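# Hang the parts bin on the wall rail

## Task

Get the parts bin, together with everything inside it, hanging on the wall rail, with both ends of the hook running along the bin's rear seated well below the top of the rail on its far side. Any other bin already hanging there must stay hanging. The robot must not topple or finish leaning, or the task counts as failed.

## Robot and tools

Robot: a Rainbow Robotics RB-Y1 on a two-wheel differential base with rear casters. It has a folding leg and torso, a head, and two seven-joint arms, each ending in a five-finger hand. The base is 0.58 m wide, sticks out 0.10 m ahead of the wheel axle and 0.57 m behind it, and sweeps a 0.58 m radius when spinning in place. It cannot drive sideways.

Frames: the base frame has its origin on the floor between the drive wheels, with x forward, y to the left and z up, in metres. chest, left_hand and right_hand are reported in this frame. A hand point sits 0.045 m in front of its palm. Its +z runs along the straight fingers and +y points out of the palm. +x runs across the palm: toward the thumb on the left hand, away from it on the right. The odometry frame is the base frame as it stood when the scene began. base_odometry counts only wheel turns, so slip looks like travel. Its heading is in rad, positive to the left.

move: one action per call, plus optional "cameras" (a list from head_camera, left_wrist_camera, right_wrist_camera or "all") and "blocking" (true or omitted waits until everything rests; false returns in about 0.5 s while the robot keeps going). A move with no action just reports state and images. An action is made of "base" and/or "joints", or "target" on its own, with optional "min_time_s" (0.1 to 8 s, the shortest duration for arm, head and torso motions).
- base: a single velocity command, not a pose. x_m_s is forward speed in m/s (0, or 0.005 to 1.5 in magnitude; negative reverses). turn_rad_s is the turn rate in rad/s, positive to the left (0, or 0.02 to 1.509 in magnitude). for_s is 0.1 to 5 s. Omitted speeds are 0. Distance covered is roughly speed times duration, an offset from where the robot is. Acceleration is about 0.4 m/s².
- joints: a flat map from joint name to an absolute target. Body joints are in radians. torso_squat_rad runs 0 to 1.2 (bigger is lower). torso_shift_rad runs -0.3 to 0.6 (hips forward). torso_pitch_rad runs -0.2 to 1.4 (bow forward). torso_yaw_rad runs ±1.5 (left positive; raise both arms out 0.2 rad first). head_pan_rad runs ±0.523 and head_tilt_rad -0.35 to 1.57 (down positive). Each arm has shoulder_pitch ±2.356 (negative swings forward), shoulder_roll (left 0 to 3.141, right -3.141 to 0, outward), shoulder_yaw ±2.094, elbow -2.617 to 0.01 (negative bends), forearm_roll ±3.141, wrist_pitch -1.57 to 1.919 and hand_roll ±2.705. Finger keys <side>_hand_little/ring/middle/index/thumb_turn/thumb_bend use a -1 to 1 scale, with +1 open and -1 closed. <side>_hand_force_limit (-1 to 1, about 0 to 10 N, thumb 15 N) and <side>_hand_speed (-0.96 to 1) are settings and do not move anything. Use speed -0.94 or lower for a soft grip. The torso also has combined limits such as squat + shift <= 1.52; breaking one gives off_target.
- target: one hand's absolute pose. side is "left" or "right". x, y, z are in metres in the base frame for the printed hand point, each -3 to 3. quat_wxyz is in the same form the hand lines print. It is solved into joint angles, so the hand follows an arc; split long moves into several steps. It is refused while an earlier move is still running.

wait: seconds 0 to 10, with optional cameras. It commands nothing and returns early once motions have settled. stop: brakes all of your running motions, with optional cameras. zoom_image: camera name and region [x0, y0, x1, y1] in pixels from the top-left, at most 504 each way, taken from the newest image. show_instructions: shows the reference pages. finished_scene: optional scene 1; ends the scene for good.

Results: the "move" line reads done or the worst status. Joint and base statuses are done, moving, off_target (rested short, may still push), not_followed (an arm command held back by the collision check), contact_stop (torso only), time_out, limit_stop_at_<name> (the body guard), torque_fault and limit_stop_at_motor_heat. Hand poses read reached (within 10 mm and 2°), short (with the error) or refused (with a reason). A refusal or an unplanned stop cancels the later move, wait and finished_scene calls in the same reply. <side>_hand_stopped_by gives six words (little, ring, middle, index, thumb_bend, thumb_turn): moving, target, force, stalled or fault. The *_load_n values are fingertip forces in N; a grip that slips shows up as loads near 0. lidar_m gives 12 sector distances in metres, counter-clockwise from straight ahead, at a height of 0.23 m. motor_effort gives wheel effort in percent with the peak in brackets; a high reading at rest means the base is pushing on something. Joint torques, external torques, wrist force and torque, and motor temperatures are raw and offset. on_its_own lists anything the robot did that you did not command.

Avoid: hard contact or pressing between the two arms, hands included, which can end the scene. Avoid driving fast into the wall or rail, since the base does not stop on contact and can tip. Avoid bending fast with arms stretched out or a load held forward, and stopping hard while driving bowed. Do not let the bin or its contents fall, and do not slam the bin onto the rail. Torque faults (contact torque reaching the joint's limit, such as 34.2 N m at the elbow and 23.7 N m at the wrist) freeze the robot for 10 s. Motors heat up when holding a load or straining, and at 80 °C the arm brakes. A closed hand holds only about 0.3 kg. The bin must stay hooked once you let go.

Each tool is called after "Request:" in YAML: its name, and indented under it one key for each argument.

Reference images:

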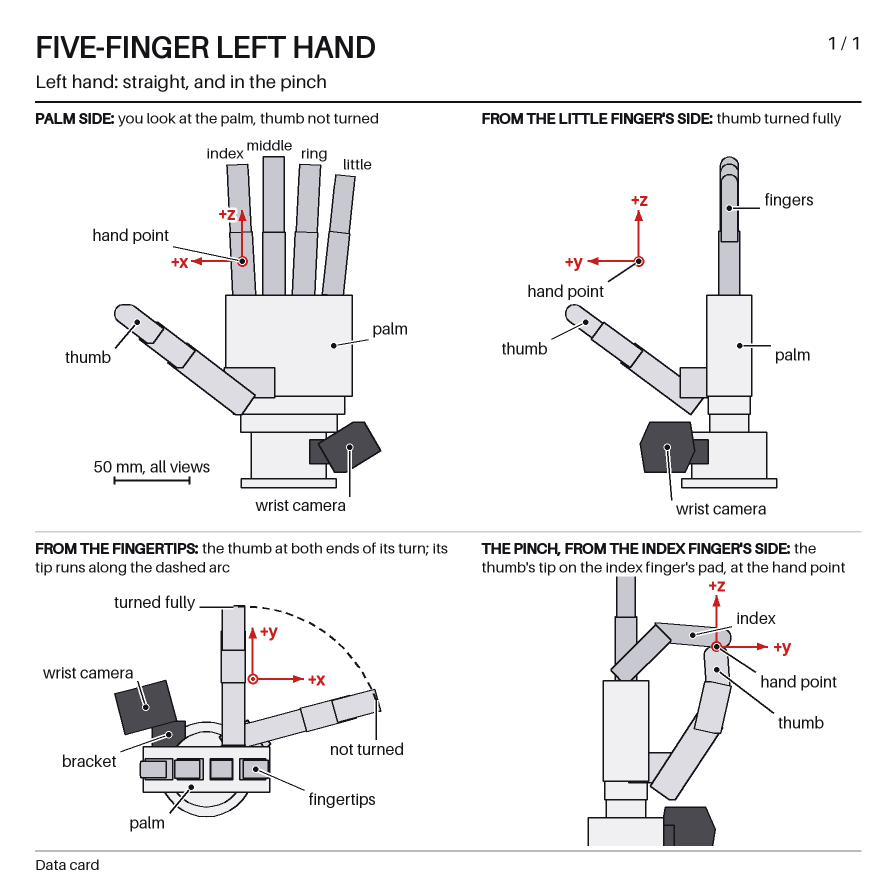

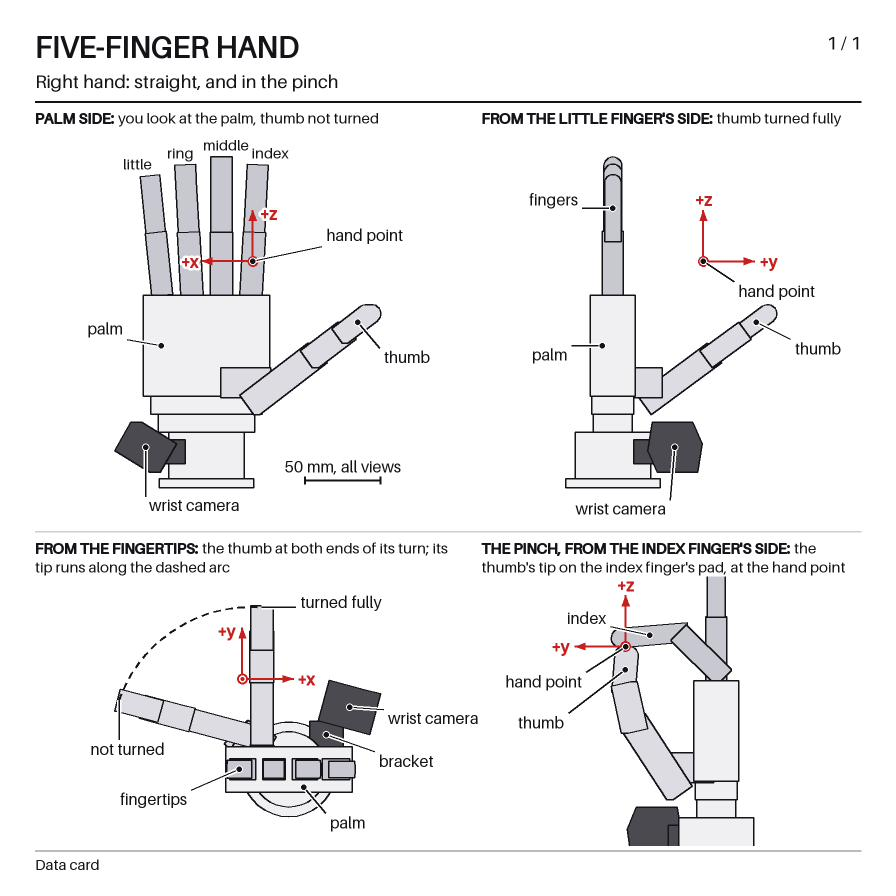

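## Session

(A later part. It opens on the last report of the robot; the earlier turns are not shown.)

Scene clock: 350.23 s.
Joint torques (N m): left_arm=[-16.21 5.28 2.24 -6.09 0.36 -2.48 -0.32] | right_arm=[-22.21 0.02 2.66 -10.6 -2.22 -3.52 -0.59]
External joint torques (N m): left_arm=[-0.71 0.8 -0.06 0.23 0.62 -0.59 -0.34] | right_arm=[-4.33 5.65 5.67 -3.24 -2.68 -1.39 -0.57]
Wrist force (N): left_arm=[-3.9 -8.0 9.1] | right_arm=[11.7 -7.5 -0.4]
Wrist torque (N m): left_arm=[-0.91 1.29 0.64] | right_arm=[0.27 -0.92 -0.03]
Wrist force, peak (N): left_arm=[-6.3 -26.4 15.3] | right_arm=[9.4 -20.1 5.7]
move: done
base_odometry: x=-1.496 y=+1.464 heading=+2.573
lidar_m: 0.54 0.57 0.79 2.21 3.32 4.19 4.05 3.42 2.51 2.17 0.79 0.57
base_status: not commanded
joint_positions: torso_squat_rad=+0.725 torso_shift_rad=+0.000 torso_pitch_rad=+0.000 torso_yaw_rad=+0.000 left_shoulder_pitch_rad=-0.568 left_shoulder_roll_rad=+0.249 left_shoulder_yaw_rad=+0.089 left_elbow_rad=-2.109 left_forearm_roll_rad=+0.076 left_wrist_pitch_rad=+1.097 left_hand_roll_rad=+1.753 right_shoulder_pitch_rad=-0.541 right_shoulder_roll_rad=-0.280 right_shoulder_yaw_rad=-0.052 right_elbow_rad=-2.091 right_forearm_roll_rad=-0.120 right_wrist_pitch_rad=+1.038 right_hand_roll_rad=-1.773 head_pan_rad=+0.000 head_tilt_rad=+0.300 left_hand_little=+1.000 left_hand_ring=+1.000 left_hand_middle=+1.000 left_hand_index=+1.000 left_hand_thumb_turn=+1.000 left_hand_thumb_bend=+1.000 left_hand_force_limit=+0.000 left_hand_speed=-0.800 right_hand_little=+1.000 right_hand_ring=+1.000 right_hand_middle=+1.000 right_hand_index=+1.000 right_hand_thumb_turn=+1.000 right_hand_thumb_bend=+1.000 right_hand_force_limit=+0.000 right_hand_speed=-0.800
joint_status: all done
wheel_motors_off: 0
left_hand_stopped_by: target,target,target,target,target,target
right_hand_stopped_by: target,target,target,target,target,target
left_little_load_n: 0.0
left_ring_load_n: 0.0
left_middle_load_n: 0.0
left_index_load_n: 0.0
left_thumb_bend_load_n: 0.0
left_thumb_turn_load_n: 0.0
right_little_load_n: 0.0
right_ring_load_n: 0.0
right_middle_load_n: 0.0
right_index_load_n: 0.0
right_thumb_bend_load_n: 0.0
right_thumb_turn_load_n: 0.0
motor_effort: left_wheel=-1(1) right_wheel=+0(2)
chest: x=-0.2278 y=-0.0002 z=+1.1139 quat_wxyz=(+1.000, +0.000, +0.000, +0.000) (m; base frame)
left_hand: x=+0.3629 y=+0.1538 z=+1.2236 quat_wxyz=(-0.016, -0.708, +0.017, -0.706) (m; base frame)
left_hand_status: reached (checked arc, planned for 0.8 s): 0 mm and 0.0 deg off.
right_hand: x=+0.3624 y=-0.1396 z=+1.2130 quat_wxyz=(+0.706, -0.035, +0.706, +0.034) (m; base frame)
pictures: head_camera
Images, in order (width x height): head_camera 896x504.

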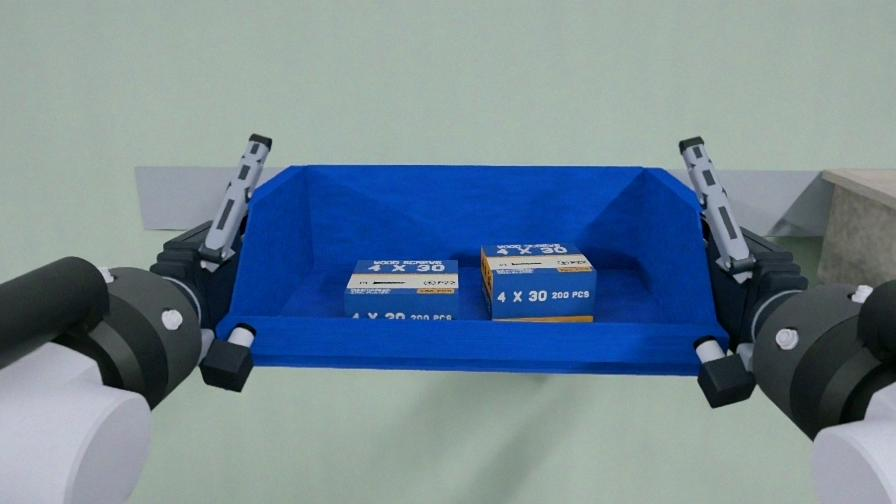

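Request:
move:
  joints: {"torso_squat_rad":0.745}
  min_time_s: 0.8
  cameras: ["head_camera"]

Scene clock: 351.70 s.
Joint torques (N m): left_arm=[-16.35 4.45 2.25 -6.03 0.43 -2.27 -0.34] | right_arm=[-18.43 0.44 2.46 -7.7 -2.37 -2.02 -0.51]
External joint torques (N m): left_arm=[-0.84 -0.03 -0.05 0.28 0.69 -0.39 -0.36] | right_arm=[-0.55 6.07 5.47 -0.35 -2.83 0.11 -0.49]
Wrist force (N): left_arm=[-2.2 -8.8 9.4] | right_arm=[4.5 -10.4 -3.4]
Wrist torque (N m): left_arm=[-0.94 1.18 0.76] | right_arm=[0.33 -0.58 -0.55]
Wrist force, peak (N): left_arm=[-2.9 -9.0 10.0] | right_arm=[12.3 -7.5 -0.3]
move: done
base_odometry: x=-1.496 y=+1.464 heading=+2.573
lidar_m: 0.54 0.56 0.80 2.23 3.32 4.22 4.05 3.42 2.51 2.17 0.79 0.57
base_status: not commanded
joint_positions: torso_squat_rad=+0.745 torso_shift_rad=+0.000 torso_pitch_rad=+0.000 torso_yaw_rad=+0.000 left_shoulder_pitch_rad=-0.568 left_shoulder_roll_rad=+0.249 left_shoulder_yaw_rad=+0.089 left_elbow_rad=-2.109 left_forearm_roll_rad=+0.076 left_wrist_pitch_rad=+1.097 left_hand_roll_rad=+1.753 right_shoulder_pitch_rad=-0.542 right_shoulder_roll_rad=-0.280 right_shoulder_yaw_rad=-0.052 right_elbow_rad=-2.092 right_forearm_roll_rad=-0.120 right_wrist_pitch_rad=+1.038 right_hand_roll_rad=-1.773 head_pan_rad=+0.000 head_tilt_rad=+0.300 left_hand_little=+1.000 left_hand_ring=+1.000 left_hand_middle=+1.000 left_hand_index=+1.000 left_hand_thumb_turn=+1.000 left_hand_thumb_bend=+1.000 left_hand_force_limit=+0.000 left_hand_speed=-0.800 right_hand_little=+1.000 right_hand_ring=+1.000 right_hand_middle=+1.000 right_hand_index=+1.000 right_hand_thumb_turn=+1.000 right_hand_thumb_bend=+1.000 right_hand_force_limit=+0.000 right_hand_speed=-0.800
joint_status: all done
wheel_motors_off: 0
left_hand_stopped_by: target,target,target,target,target,target
right_hand_stopped_by: target,target,target,target,target,target
left_little_load_n: 0.0
left_ring_load_n: 0.0
left_middle_load_n: 0.0
left_index_load_n: 0.0
left_thumb_bend_load_n: 0.0
left_thumb_turn_load_n: 0.0
right_little_load_n: 0.0
right_ring_load_n: 0.0
right_middle_load_n: 0.0
right_index_load_n: 0.0
right_thumb_bend_load_n: 0.0
right_thumb_turn_load_n: 0.0
motor_effort: left_wheel=-1(2) right_wheel=+0(2)
chest: x=-0.2282 y=-0.0002 z=+1.1045 quat_wxyz=(+1.000, +0.000, +0.000, +0.000) (m; base frame)
left_hand: x=+0.3624 y=+0.1538 z=+1.2147 quat_wxyz=(-0.016, -0.708, +0.017, -0.706) (m; base frame)
right_hand: x=+0.3616 y=-0.1394 z=+1.2049 quat_wxyz=(+0.707, -0.035, +0.706, +0.034) (m; base frame)
pictures: head_camera
Images, in order (width x height): head_camera 896x504.

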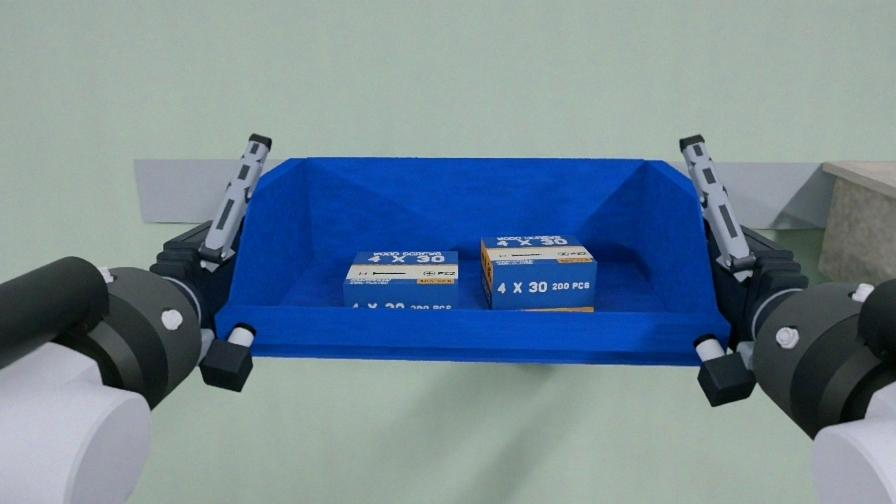

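Request:
move:
  target: {"side":"right","x":0.362,"y":-0.144,"z":1.203,"quat_wxyz":[0.706,-0.035,0.706,0.034]}
  min_time_s: 0.8

Request:
move:
  joints: {"torso_squat_rad":0.77}
  min_time_s: 0.8
  cameras: ["head_camera"]

Scene clock: 353.13 s.
Joint torques (N m): left_arm=[-16.18 4.79 2.07 -6.05 -0.12 -2.26 -0.25] | right_arm=[-16.31 -5.91 -3.8 -6.32 0.25 -2.34 -0.01]
External joint torques (N m): left_arm=[-0.66 0.31 -0.23 0.26 0.15 -0.37 -0.27] | right_arm=[1.53 -0.09 -0.73 1.06 -0.21 -0.21 0.01]
Wrist force (N): left_arm=[-3.5 -6.5 9.4] | right_arm=[9.6 2.2 -2.3]
Wrist torque (N m): left_arm=[-0.91 1.28 0.56] | right_arm=[0.57 -0.80 0.63]
Wrist force, peak (N): left_arm=[-2.7 -9.3 9.5] | right_arm=[5.8 -9.8 -3.8]
move: done
base_odometry: x=-1.496 y=+1.464 heading=+2.573
lidar_m: 0.54 0.57 0.77 2.21 3.33 4.21 4.06 3.42 2.50 2.17 0.79 0.57
base_status: not commanded
joint_positions: torso_squat_rad=+0.745 torso_shift_rad=+0.000 torso_pitch_rad=+0.000 torso_yaw_rad=+0.000 left_shoulder_pitch_rad=-0.568 left_shoulder_roll_rad=+0.249 left_shoulder_yaw_rad=+0.089 left_elbow_rad=-2.109 left_forearm_roll_rad=+0.076 left_wrist_pitch_rad=+1.097 left_hand_roll_rad=+1.753 right_shoulder_pitch_rad=-0.535 right_shoulder_roll_rad=-0.290 right_shoulder_yaw_rad=-0.060 right_elbow_rad=-2.090 right_forearm_roll_rad=-0.135 right_wrist_pitch_rad=+1.032 right_hand_roll_rad=-1.769 head_pan_rad=+0.000 head_tilt_rad=+0.300 left_hand_little=+1.000 left_hand_ring=+1.000 left_hand_middle=+1.000 left_hand_index=+1.000 left_hand_thumb_turn=+1.000 left_hand_thumb_bend=+1.000 left_hand_force_limit=+0.000 left_hand_speed=-0.800 right_hand_little=+1.000 right_hand_ring=+1.000 right_hand_middle=+1.000 right_hand_index=+1.000 right_hand_thumb_turn=+1.000 right_hand_thumb_bend=+1.000 right_hand_force_limit=+0.000 right_hand_speed=-0.800
joint_status: all done
wheel_motors_off: 0
left_hand_stopped_by: target,target,target,target,target,target
right_hand_stopped_by: target,target,target,target,target,target
left_little_load_n: 0.0
left_ring_load_n: 0.0
left_middle_load_n: 0.0
left_index_load_n: 0.5
left_thumb_bend_load_n: 0.0
left_thumb_turn_load_n: 0.0
right_little_load_n: 0.0
right_ring_load_n: 0.0
right_middle_load_n: -0.5
right_index_load_n: 0.0
right_thumb_bend_load_n: 0.0
right_thumb_turn_load_n: 0.0
motor_effort: left_wheel=-1(2) right_wheel=+1(1)
chest: x=-0.2281 y=-0.0002 z=+1.1045 quat_wxyz=(+1.000, +0.000, +0.000, +0.000) (m; base frame)
left_hand: x=+0.3625 y=+0.1538 z=+1.2146 quat_wxyz=(-0.016, -0.708, +0.017, -0.706) (m; base frame)
right_hand: x=+0.3620 y=-0.1436 z=+1.2033 quat_wxyz=(+0.706, -0.035, +0.706, +0.034) (m; base frame)
right_hand_status: reached (checked arc, planned for 0.8 s): 0 mm and 0.0 deg off.
pictures: none

Scene clock: 354.23 s.
Joint torques (N m): left_arm=[-16.09 4.71 2.19 -5.94 0.02 -2.31 -0.24] | right_arm=[-16.51 -5.59 -4.25 -6.79 0.04 -2.46 0.16]
External joint torques (N m): left_arm=[-0.58 0.23 -0.11 0.37 0.28 -0.42 -0.27] | right_arm=[1.32 0.23 -1.17 0.59 -0.41 -0.33 0.19]
Wrist force (N): left_arm=[-3.2 -6.4 9.2] | right_arm=[9.5 2.3 -2.2]
Wrist torque (N m): left_arm=[-0.86 1.22 0.57] | right_arm=[0.59 -0.77 0.62]
Wrist force, peak (N): left_arm=[-3.7 -6.6 9.8] | right_arm=[9.9 2.3 -2.6]
move: done
base_odometry: x=-1.496 y=+1.464 heading=+2.573
lidar_m: 0.53 0.56 0.78 2.20 3.33 4.21 4.06 3.42 2.51 2.16 0.79 0.57
base_status: not commanded
joint_positions: torso_squat_rad=+0.770 torso_shift_rad=+0.000 torso_pitch_rad=+0.000 torso_yaw_rad=+0.000 left_shoulder_pitch_rad=-0.568 left_shoulder_roll_rad=+0.249 left_shoulder_yaw_rad=+0.089 left_elbow_rad=-2.109 left_forearm_roll_rad=+0.076 left_wrist_pitch_rad=+1.097 left_hand_roll_rad=+1.753 right_shoulder_pitch_rad=-0.535 right_shoulder_roll_rad=-0.290 right_shoulder_yaw_rad=-0.060 right_elbow_rad=-2.090 right_forearm_roll_rad=-0.135 right_wrist_pitch_rad=+1.032 right_hand_roll_rad=-1.769 head_pan_rad=+0.000 head_tilt_rad=+0.300 left_hand_little=+1.000 left_hand_ring=+1.000 left_hand_middle=+1.000 left_hand_index=+1.000 left_hand_thumb_turn=+1.000 left_hand_thumb_bend=+1.000 left_hand_force_limit=+0.000 left_hand_speed=-0.800 right_hand_little=+1.000 right_hand_ring=+1.000 right_hand_middle=+1.000 right_hand_index=+1.000 right_hand_thumb_turn=+1.000 right_hand_thumb_bend=+1.000 right_hand_force_limit=+0.000 right_hand_speed=-0.800
joint_status: all done
wheel_motors_off: 0
left_hand_stopped_by: target,target,target,target,target,target
right_hand_stopped_by: target,target,target,target,target,target
left_little_load_n: 0.0
left_ring_load_n: 0.0
left_middle_load_n: 0.0
left_index_load_n: 0.0
left_thumb_bend_load_n: 0.0
left_thumb_turn_load_n: 0.0
right_little_load_n: 0.0
right_ring_load_n: 0.0
right_middle_load_n: 0.0
right_index_load_n: 0.0
right_thumb_bend_load_n: 0.0
right_thumb_turn_load_n: 0.0
motor_effort: left_wheel=-1(1) right_wheel=-1(1)
chest: x=-0.2281 y=-0.0002 z=+1.0925 quat_wxyz=(+1.000, +0.000, +0.000, +0.000) (m; base frame)
left_hand: x=+0.3626 y=+0.1538 z=+1.2025 quat_wxyz=(-0.016, -0.708, +0.017, -0.706) (m; base frame)
right_hand: x=+0.3620 y=-0.1436 z=+1.1912 quat_wxyz=(+0.706, -0.035, +0.706, +0.034) (m; base frame)
pictures: head_camera
Images, in order (width x height): head_camera 896x504.

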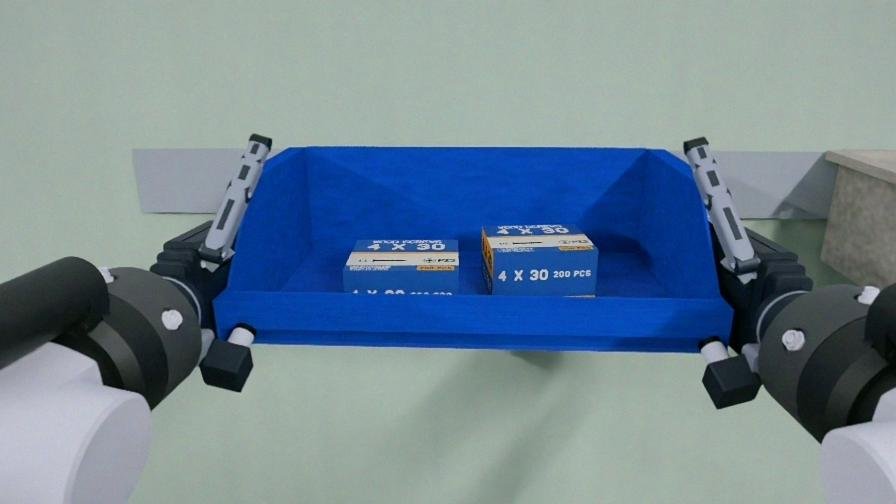

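Request:
move:
  target: {"side":"left","x":0.3626,"y":0.20,"z":1.2025,"quat_wxyz":[-0.016,-0.708,0.017,-0.706]}
  min_time_s: 1.2

Request:
move:
  target: {"side":"right","x":0.362,"y":-0.175,"z":1.1912,"quat_wxyz":[0.706,-0.035,0.706,0.034]}
  min_time_s: 1.0
  cameras: ["head_camera"]

Scene clock: 356.20 s.
Joint torques (N m): left_arm=[-15.58 7.49 3.48 -5.66 -0.08 -2.4 -0.33] | right_arm=[-16.32 -5.77 -4.51 -6.9 0.14 -2.46 0.07]
External joint torques (N m): left_arm=[-0.32 1.2 0.65 0.61 0.11 -0.5 -0.36] | right_arm=[1.51 0.05 -1.43 0.47 -0.32 -0.33 0.1]
Wrist force (N): left_arm=[-3.7 -6.5 9.4] | right_arm=[9.7 2.3 -2.2]
Wrist torque (N m): left_arm=[-0.88 1.34 0.55] | right_arm=[0.58 -0.80 0.62]
Wrist force, peak (N): left_arm=[-3.6 -6.5 10.0] | right_arm=[9.9 2.4 -2.6]
move: done
base_odometry: x=-1.496 y=+1.464 heading=+2.573
lidar_m: 0.54 0.56 0.78 2.20 3.32 4.21 4.05 3.42 2.50 2.16 0.78 0.56
base_status: not commanded
joint_positions: torso_squat_rad=+0.770 torso_shift_rad=+0.000 torso_pitch_rad=+0.000 torso_yaw_rad=+0.000 left_shoulder_pitch_rad=-0.530 left_shoulder_roll_rad=+0.352 left_shoulder_yaw_rad=+0.184 left_elbow_rad=-2.090 left_forearm_roll_rad=+0.236 left_wrist_pitch_rad=+1.059 left_hand_roll_rad=+1.713 right_shoulder_pitch_rad=-0.535 right_shoulder_roll_rad=-0.290 right_shoulder_yaw_rad=-0.060 right_elbow_rad=-2.090 right_forearm_roll_rad=-0.135 right_wrist_pitch_rad=+1.032 right_hand_roll_rad=-1.769 head_pan_rad=+0.000 head_tilt_rad=+0.300 left_hand_little=+1.000 left_hand_ring=+1.000 left_hand_middle=+1.000 left_hand_index=+1.000 left_hand_thumb_turn=+1.000 left_hand_thumb_bend=+1.000 left_hand_force_limit=+0.000 left_hand_speed=-0.800 right_hand_little=+1.000 right_hand_ring=+1.000 right_hand_middle=+1.000 right_hand_index=+1.000 right_hand_thumb_turn=+1.000 right_hand_thumb_bend=+1.000 right_hand_force_limit=+0.000 right_hand_speed=-0.800
joint_status: all done
wheel_motors_off: 0
left_hand_stopped_by: target,target,target,target,target,target
right_hand_stopped_by: target,target,target,target,target,target
left_little_load_n: 0.0
left_ring_load_n: 0.0
left_middle_load_n: 0.0
left_index_load_n: 0.0
left_thumb_bend_load_n: -0.5
left_thumb_turn_load_n: 0.0
right_little_load_n: 0.0
right_ring_load_n: 0.0
right_middle_load_n: 0.0
right_index_load_n: 0.0
right_thumb_bend_load_n: 0.0
right_thumb_turn_load_n: 0.0
motor_effort: left_wheel=+0(1) right_wheel=+1(2)
chest: x=-0.2281 y=-0.0002 z=+1.0925 quat_wxyz=(+1.000, +0.000, +0.000, +0.000) (m; base frame)
left_hand: x=+0.3625 y=+0.1998 z=+1.2026 quat_wxyz=(-0.016, -0.708, +0.017, -0.706) (m; base frame)
left_hand_status: reached (checked arc, planned for 1.2 s): 0 mm and 0.1 deg off.
right_hand: x=+0.3620 y=-0.1437 z=+1.1912 quat_wxyz=(+0.706, -0.035, +0.706, +0.034) (m; base frame)
pictures: none

Scene clock: 357.53 s.
Joint torques (N m): left_arm=[-15.74 7.25 3.43 -5.74 -0.15 -2.41 -0.31] | right_arm=[-16.34 -6.56 -4.94 -6.69 0.21 -2.46 0.03]
External joint torques (N m): left_arm=[-0.48 0.96 0.59 0.53 0.03 -0.51 -0.33] | right_arm=[1.25 0.74 -1.37 0.63 -0.2 -0.32 0.05]
Wrist force (N): left_arm=[-3.4 -6.0 8.9] | right_arm=[9.7 2.2 -2.3]
Wrist torque (N m): left_arm=[-0.77 1.27 0.55] | right_arm=[0.58 -0.83 0.61]
Wrist force, peak (N): left_arm=[-3.7 -6.9 9.8] | right_arm=[9.9 2.3 -2.3]
move: done
base_odometry: x=-1.496 y=+1.464 heading=+2.573
lidar_m: 0.54 0.56 0.80 2.21 3.33 4.20 4.05 3.43 2.51 2.17 0.78 0.57
base_status: not commanded
joint_positions: torso_squat_rad=+0.770 torso_shift_rad=+0.000 torso_pitch_rad=+0.000 torso_yaw_rad=+0.000 left_shoulder_pitch_rad=-0.530 left_shoulder_roll_rad=+0.352 left_shoulder_yaw_rad=+0.184 left_elbow_rad=-2.090 left_forearm_roll_rad=+0.236 left_wrist_pitch_rad=+1.059 left_hand_roll_rad=+1.713 right_shoulder_pitch_rad=-0.508 right_shoulder_roll_rad=-0.363 right_shoulder_yaw_rad=-0.120 right_elbow_rad=-2.079 right_forearm_roll_rad=-0.244 right_wrist_pitch_rad=+1.003 right_hand_roll_rad=-1.743 head_pan_rad=+0.000 head_tilt_rad=+0.300 left_hand_little=+1.000 left_hand_ring=+1.000 left_hand_middle=+1.000 left_hand_index=+1.000 left_hand_thumb_turn=+1.000 left_hand_thumb_bend=+1.000 left_hand_force_limit=+0.000 left_hand_speed=-0.800 right_hand_little=+1.000 right_hand_ring=+1.000 right_hand_middle=+1.000 right_hand_index=+1.000 right_hand_thumb_turn=+1.000 right_hand_thumb_bend=+1.000 right_hand_force_limit=+0.000 right_hand_speed=-0.800
joint_status: all done
wheel_motors_off: 0
left_hand_stopped_by: target,target,target,target,target,target
right_hand_stopped_by: target,target,target,target,target,target
left_little_load_n: 0.0
left_ring_load_n: 0.0
left_middle_load_n: 0.0
left_index_load_n: 0.0
left_thumb_bend_load_n: 0.0
left_thumb_turn_load_n: 0.0
right_little_load_n: 0.0
right_ring_load_n: 0.0
right_middle_load_n: 0.0
right_index_load_n: 0.0
right_thumb_bend_load_n: 0.0
right_thumb_turn_load_n: 0.0
motor_effort: left_wheel=+0(1) right_wheel=+0(2)
chest: x=-0.2281 y=-0.0002 z=+1.0925 quat_wxyz=(+1.000, +0.000, +0.000, +0.000) (m; base frame)
left_hand: x=+0.3625 y=+0.1998 z=+1.2026 quat_wxyz=(-0.016, -0.708, +0.017, -0.706) (m; base frame)
right_hand: x=+0.3619 y=-0.1747 z=+1.1915 quat_wxyz=(+0.706, -0.035, +0.706, +0.034) (m; base frame)
right_hand_status: reached (checked arc, planned for 1.0 s): 0 mm and 0.0 deg off.
pictures: head_camera
Images, in order (width x height): head_camera 896x504.

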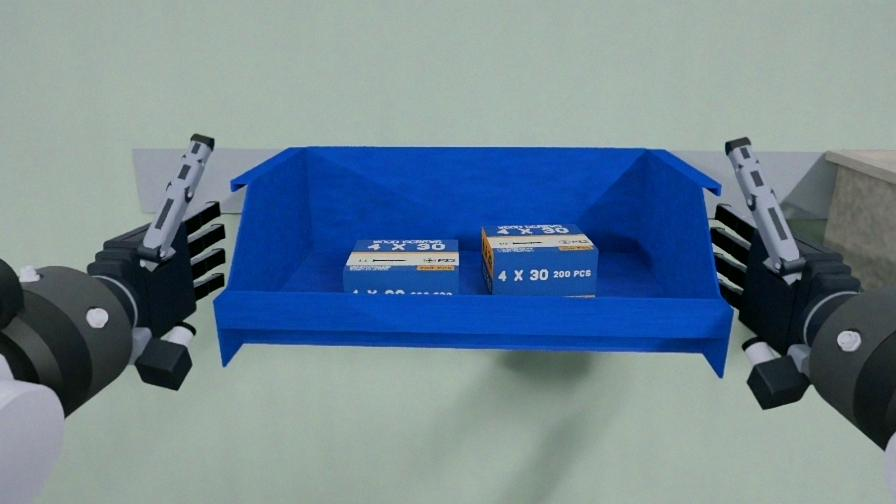

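Request:
move:
  base: {"x_m_s": -0.1, "for_s": 4}
  cameras: ["head_camera"]

Request:
zoom_image:
  camera: "head_camera"
  region: [200, 80, 700, 300]

Scene clock: 362.60 s.
Joint torques (N m): left_arm=[-16.06 7.35 3.54 -5.99 -0.1 -2.27 -0.29] | right_arm=[-17.44 -6.4 -4.18 -7.48 0.25 -2.29 0.12]
External joint torques (N m): left_arm=[-0.8 1.06 0.7 0.28 0.08 -0.37 -0.31] | right_arm=[0.15 0.9 -0.62 -0.16 -0.16 -0.15 0.14]
Wrist force (N): left_arm=[-3.5 -6.3 9.3] | right_arm=[10.0 2.4 -2.2]
Wrist torque (N m): left_arm=[-0.87 1.25 0.53] | right_arm=[0.58 -0.85 0.66]
Wrist force, peak (N): left_arm=[-4.0 -6.6 10.2] | right_arm=[10.1 2.2 -2.6]
move: done
base_odometry: x=-1.159 y=+1.249 heading=+2.573
lidar_m: 0.93 0.99 1.36 3.42 3.16 3.80 3.66 3.41 2.50 2.40 1.35 0.98
base_status: done (sent for 4 of 4 s)
joint_positions: torso_squat_rad=+0.770 torso_shift_rad=+0.000 torso_pitch_rad=+0.000 torso_yaw_rad=+0.000 left_shoulder_pitch_rad=-0.530 left_shoulder_roll_rad=+0.352 left_shoulder_yaw_rad=+0.184 left_elbow_rad=-2.090 left_forearm_roll_rad=+0.236 left_wrist_pitch_rad=+1.059 left_hand_roll_rad=+1.713 right_shoulder_pitch_rad=-0.508 right_shoulder_roll_rad=-0.363 right_shoulder_yaw_rad=-0.120 right_elbow_rad=-2.079 right_forearm_roll_rad=-0.244 right_wrist_pitch_rad=+1.003 right_hand_roll_rad=-1.743 head_pan_rad=+0.000 head_tilt_rad=+0.300 left_hand_little=+1.000 left_hand_ring=+1.000 left_hand_middle=+1.000 left_hand_index=+1.000 left_hand_thumb_turn=+1.000 left_hand_thumb_bend=+1.000 left_hand_force_limit=+0.000 left_hand_speed=-0.800 right_hand_little=+1.000 right_hand_ring=+1.000 right_hand_middle=+1.000 right_hand_index=+1.000 right_hand_thumb_turn=+1.000 right_hand_thumb_bend=+1.000 right_hand_force_limit=+0.000 right_hand_speed=-0.800
joint_status: not commanded
wheel_motors_off: 0
left_hand_stopped_by: target,target,target,target,target,target
right_hand_stopped_by: target,target,target,target,target,target
left_little_load_n: 0.0
left_ring_load_n: 0.0
left_middle_load_n: 0.0
left_index_load_n: 0.0
left_thumb_bend_load_n: 0.0
left_thumb_turn_load_n: 0.0
right_little_load_n: 0.0
right_ring_load_n: 0.0
right_middle_load_n: 0.0
right_index_load_n: 0.0
right_thumb_bend_load_n: 0.0
right_thumb_turn_load_n: 0.0
motor_effort: left_wheel=+9(27) right_wheel=-8(17)
chest: x=-0.2281 y=-0.0002 z=+1.0925 quat_wxyz=(+1.000, +0.000, +0.000, +0.000) (m; base frame)
left_hand: x=+0.3625 y=+0.1999 z=+1.2025 quat_wxyz=(-0.016, -0.708, +0.016, -0.706) (m; base frame)
right_hand: x=+0.3619 y=-0.1748 z=+1.1914 quat_wxyz=(+0.706, -0.035, +0.706, +0.034) (m; base frame)
pictures: head_camera
Images, in order (width x height): head_camera 896x504.

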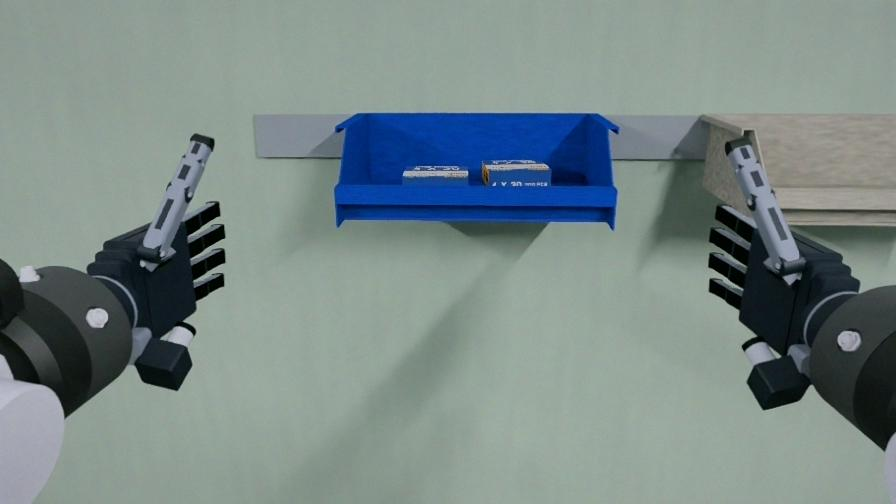

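Scaled by 1.008 from the camera's 896x504 image, which has a finer 1280x720 frame.

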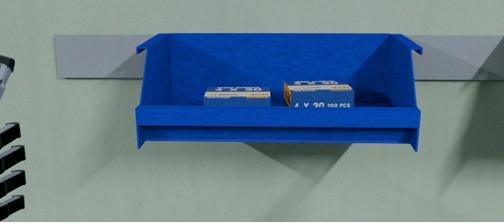

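Request:
finished_scene:

The scene is finished: the task was done.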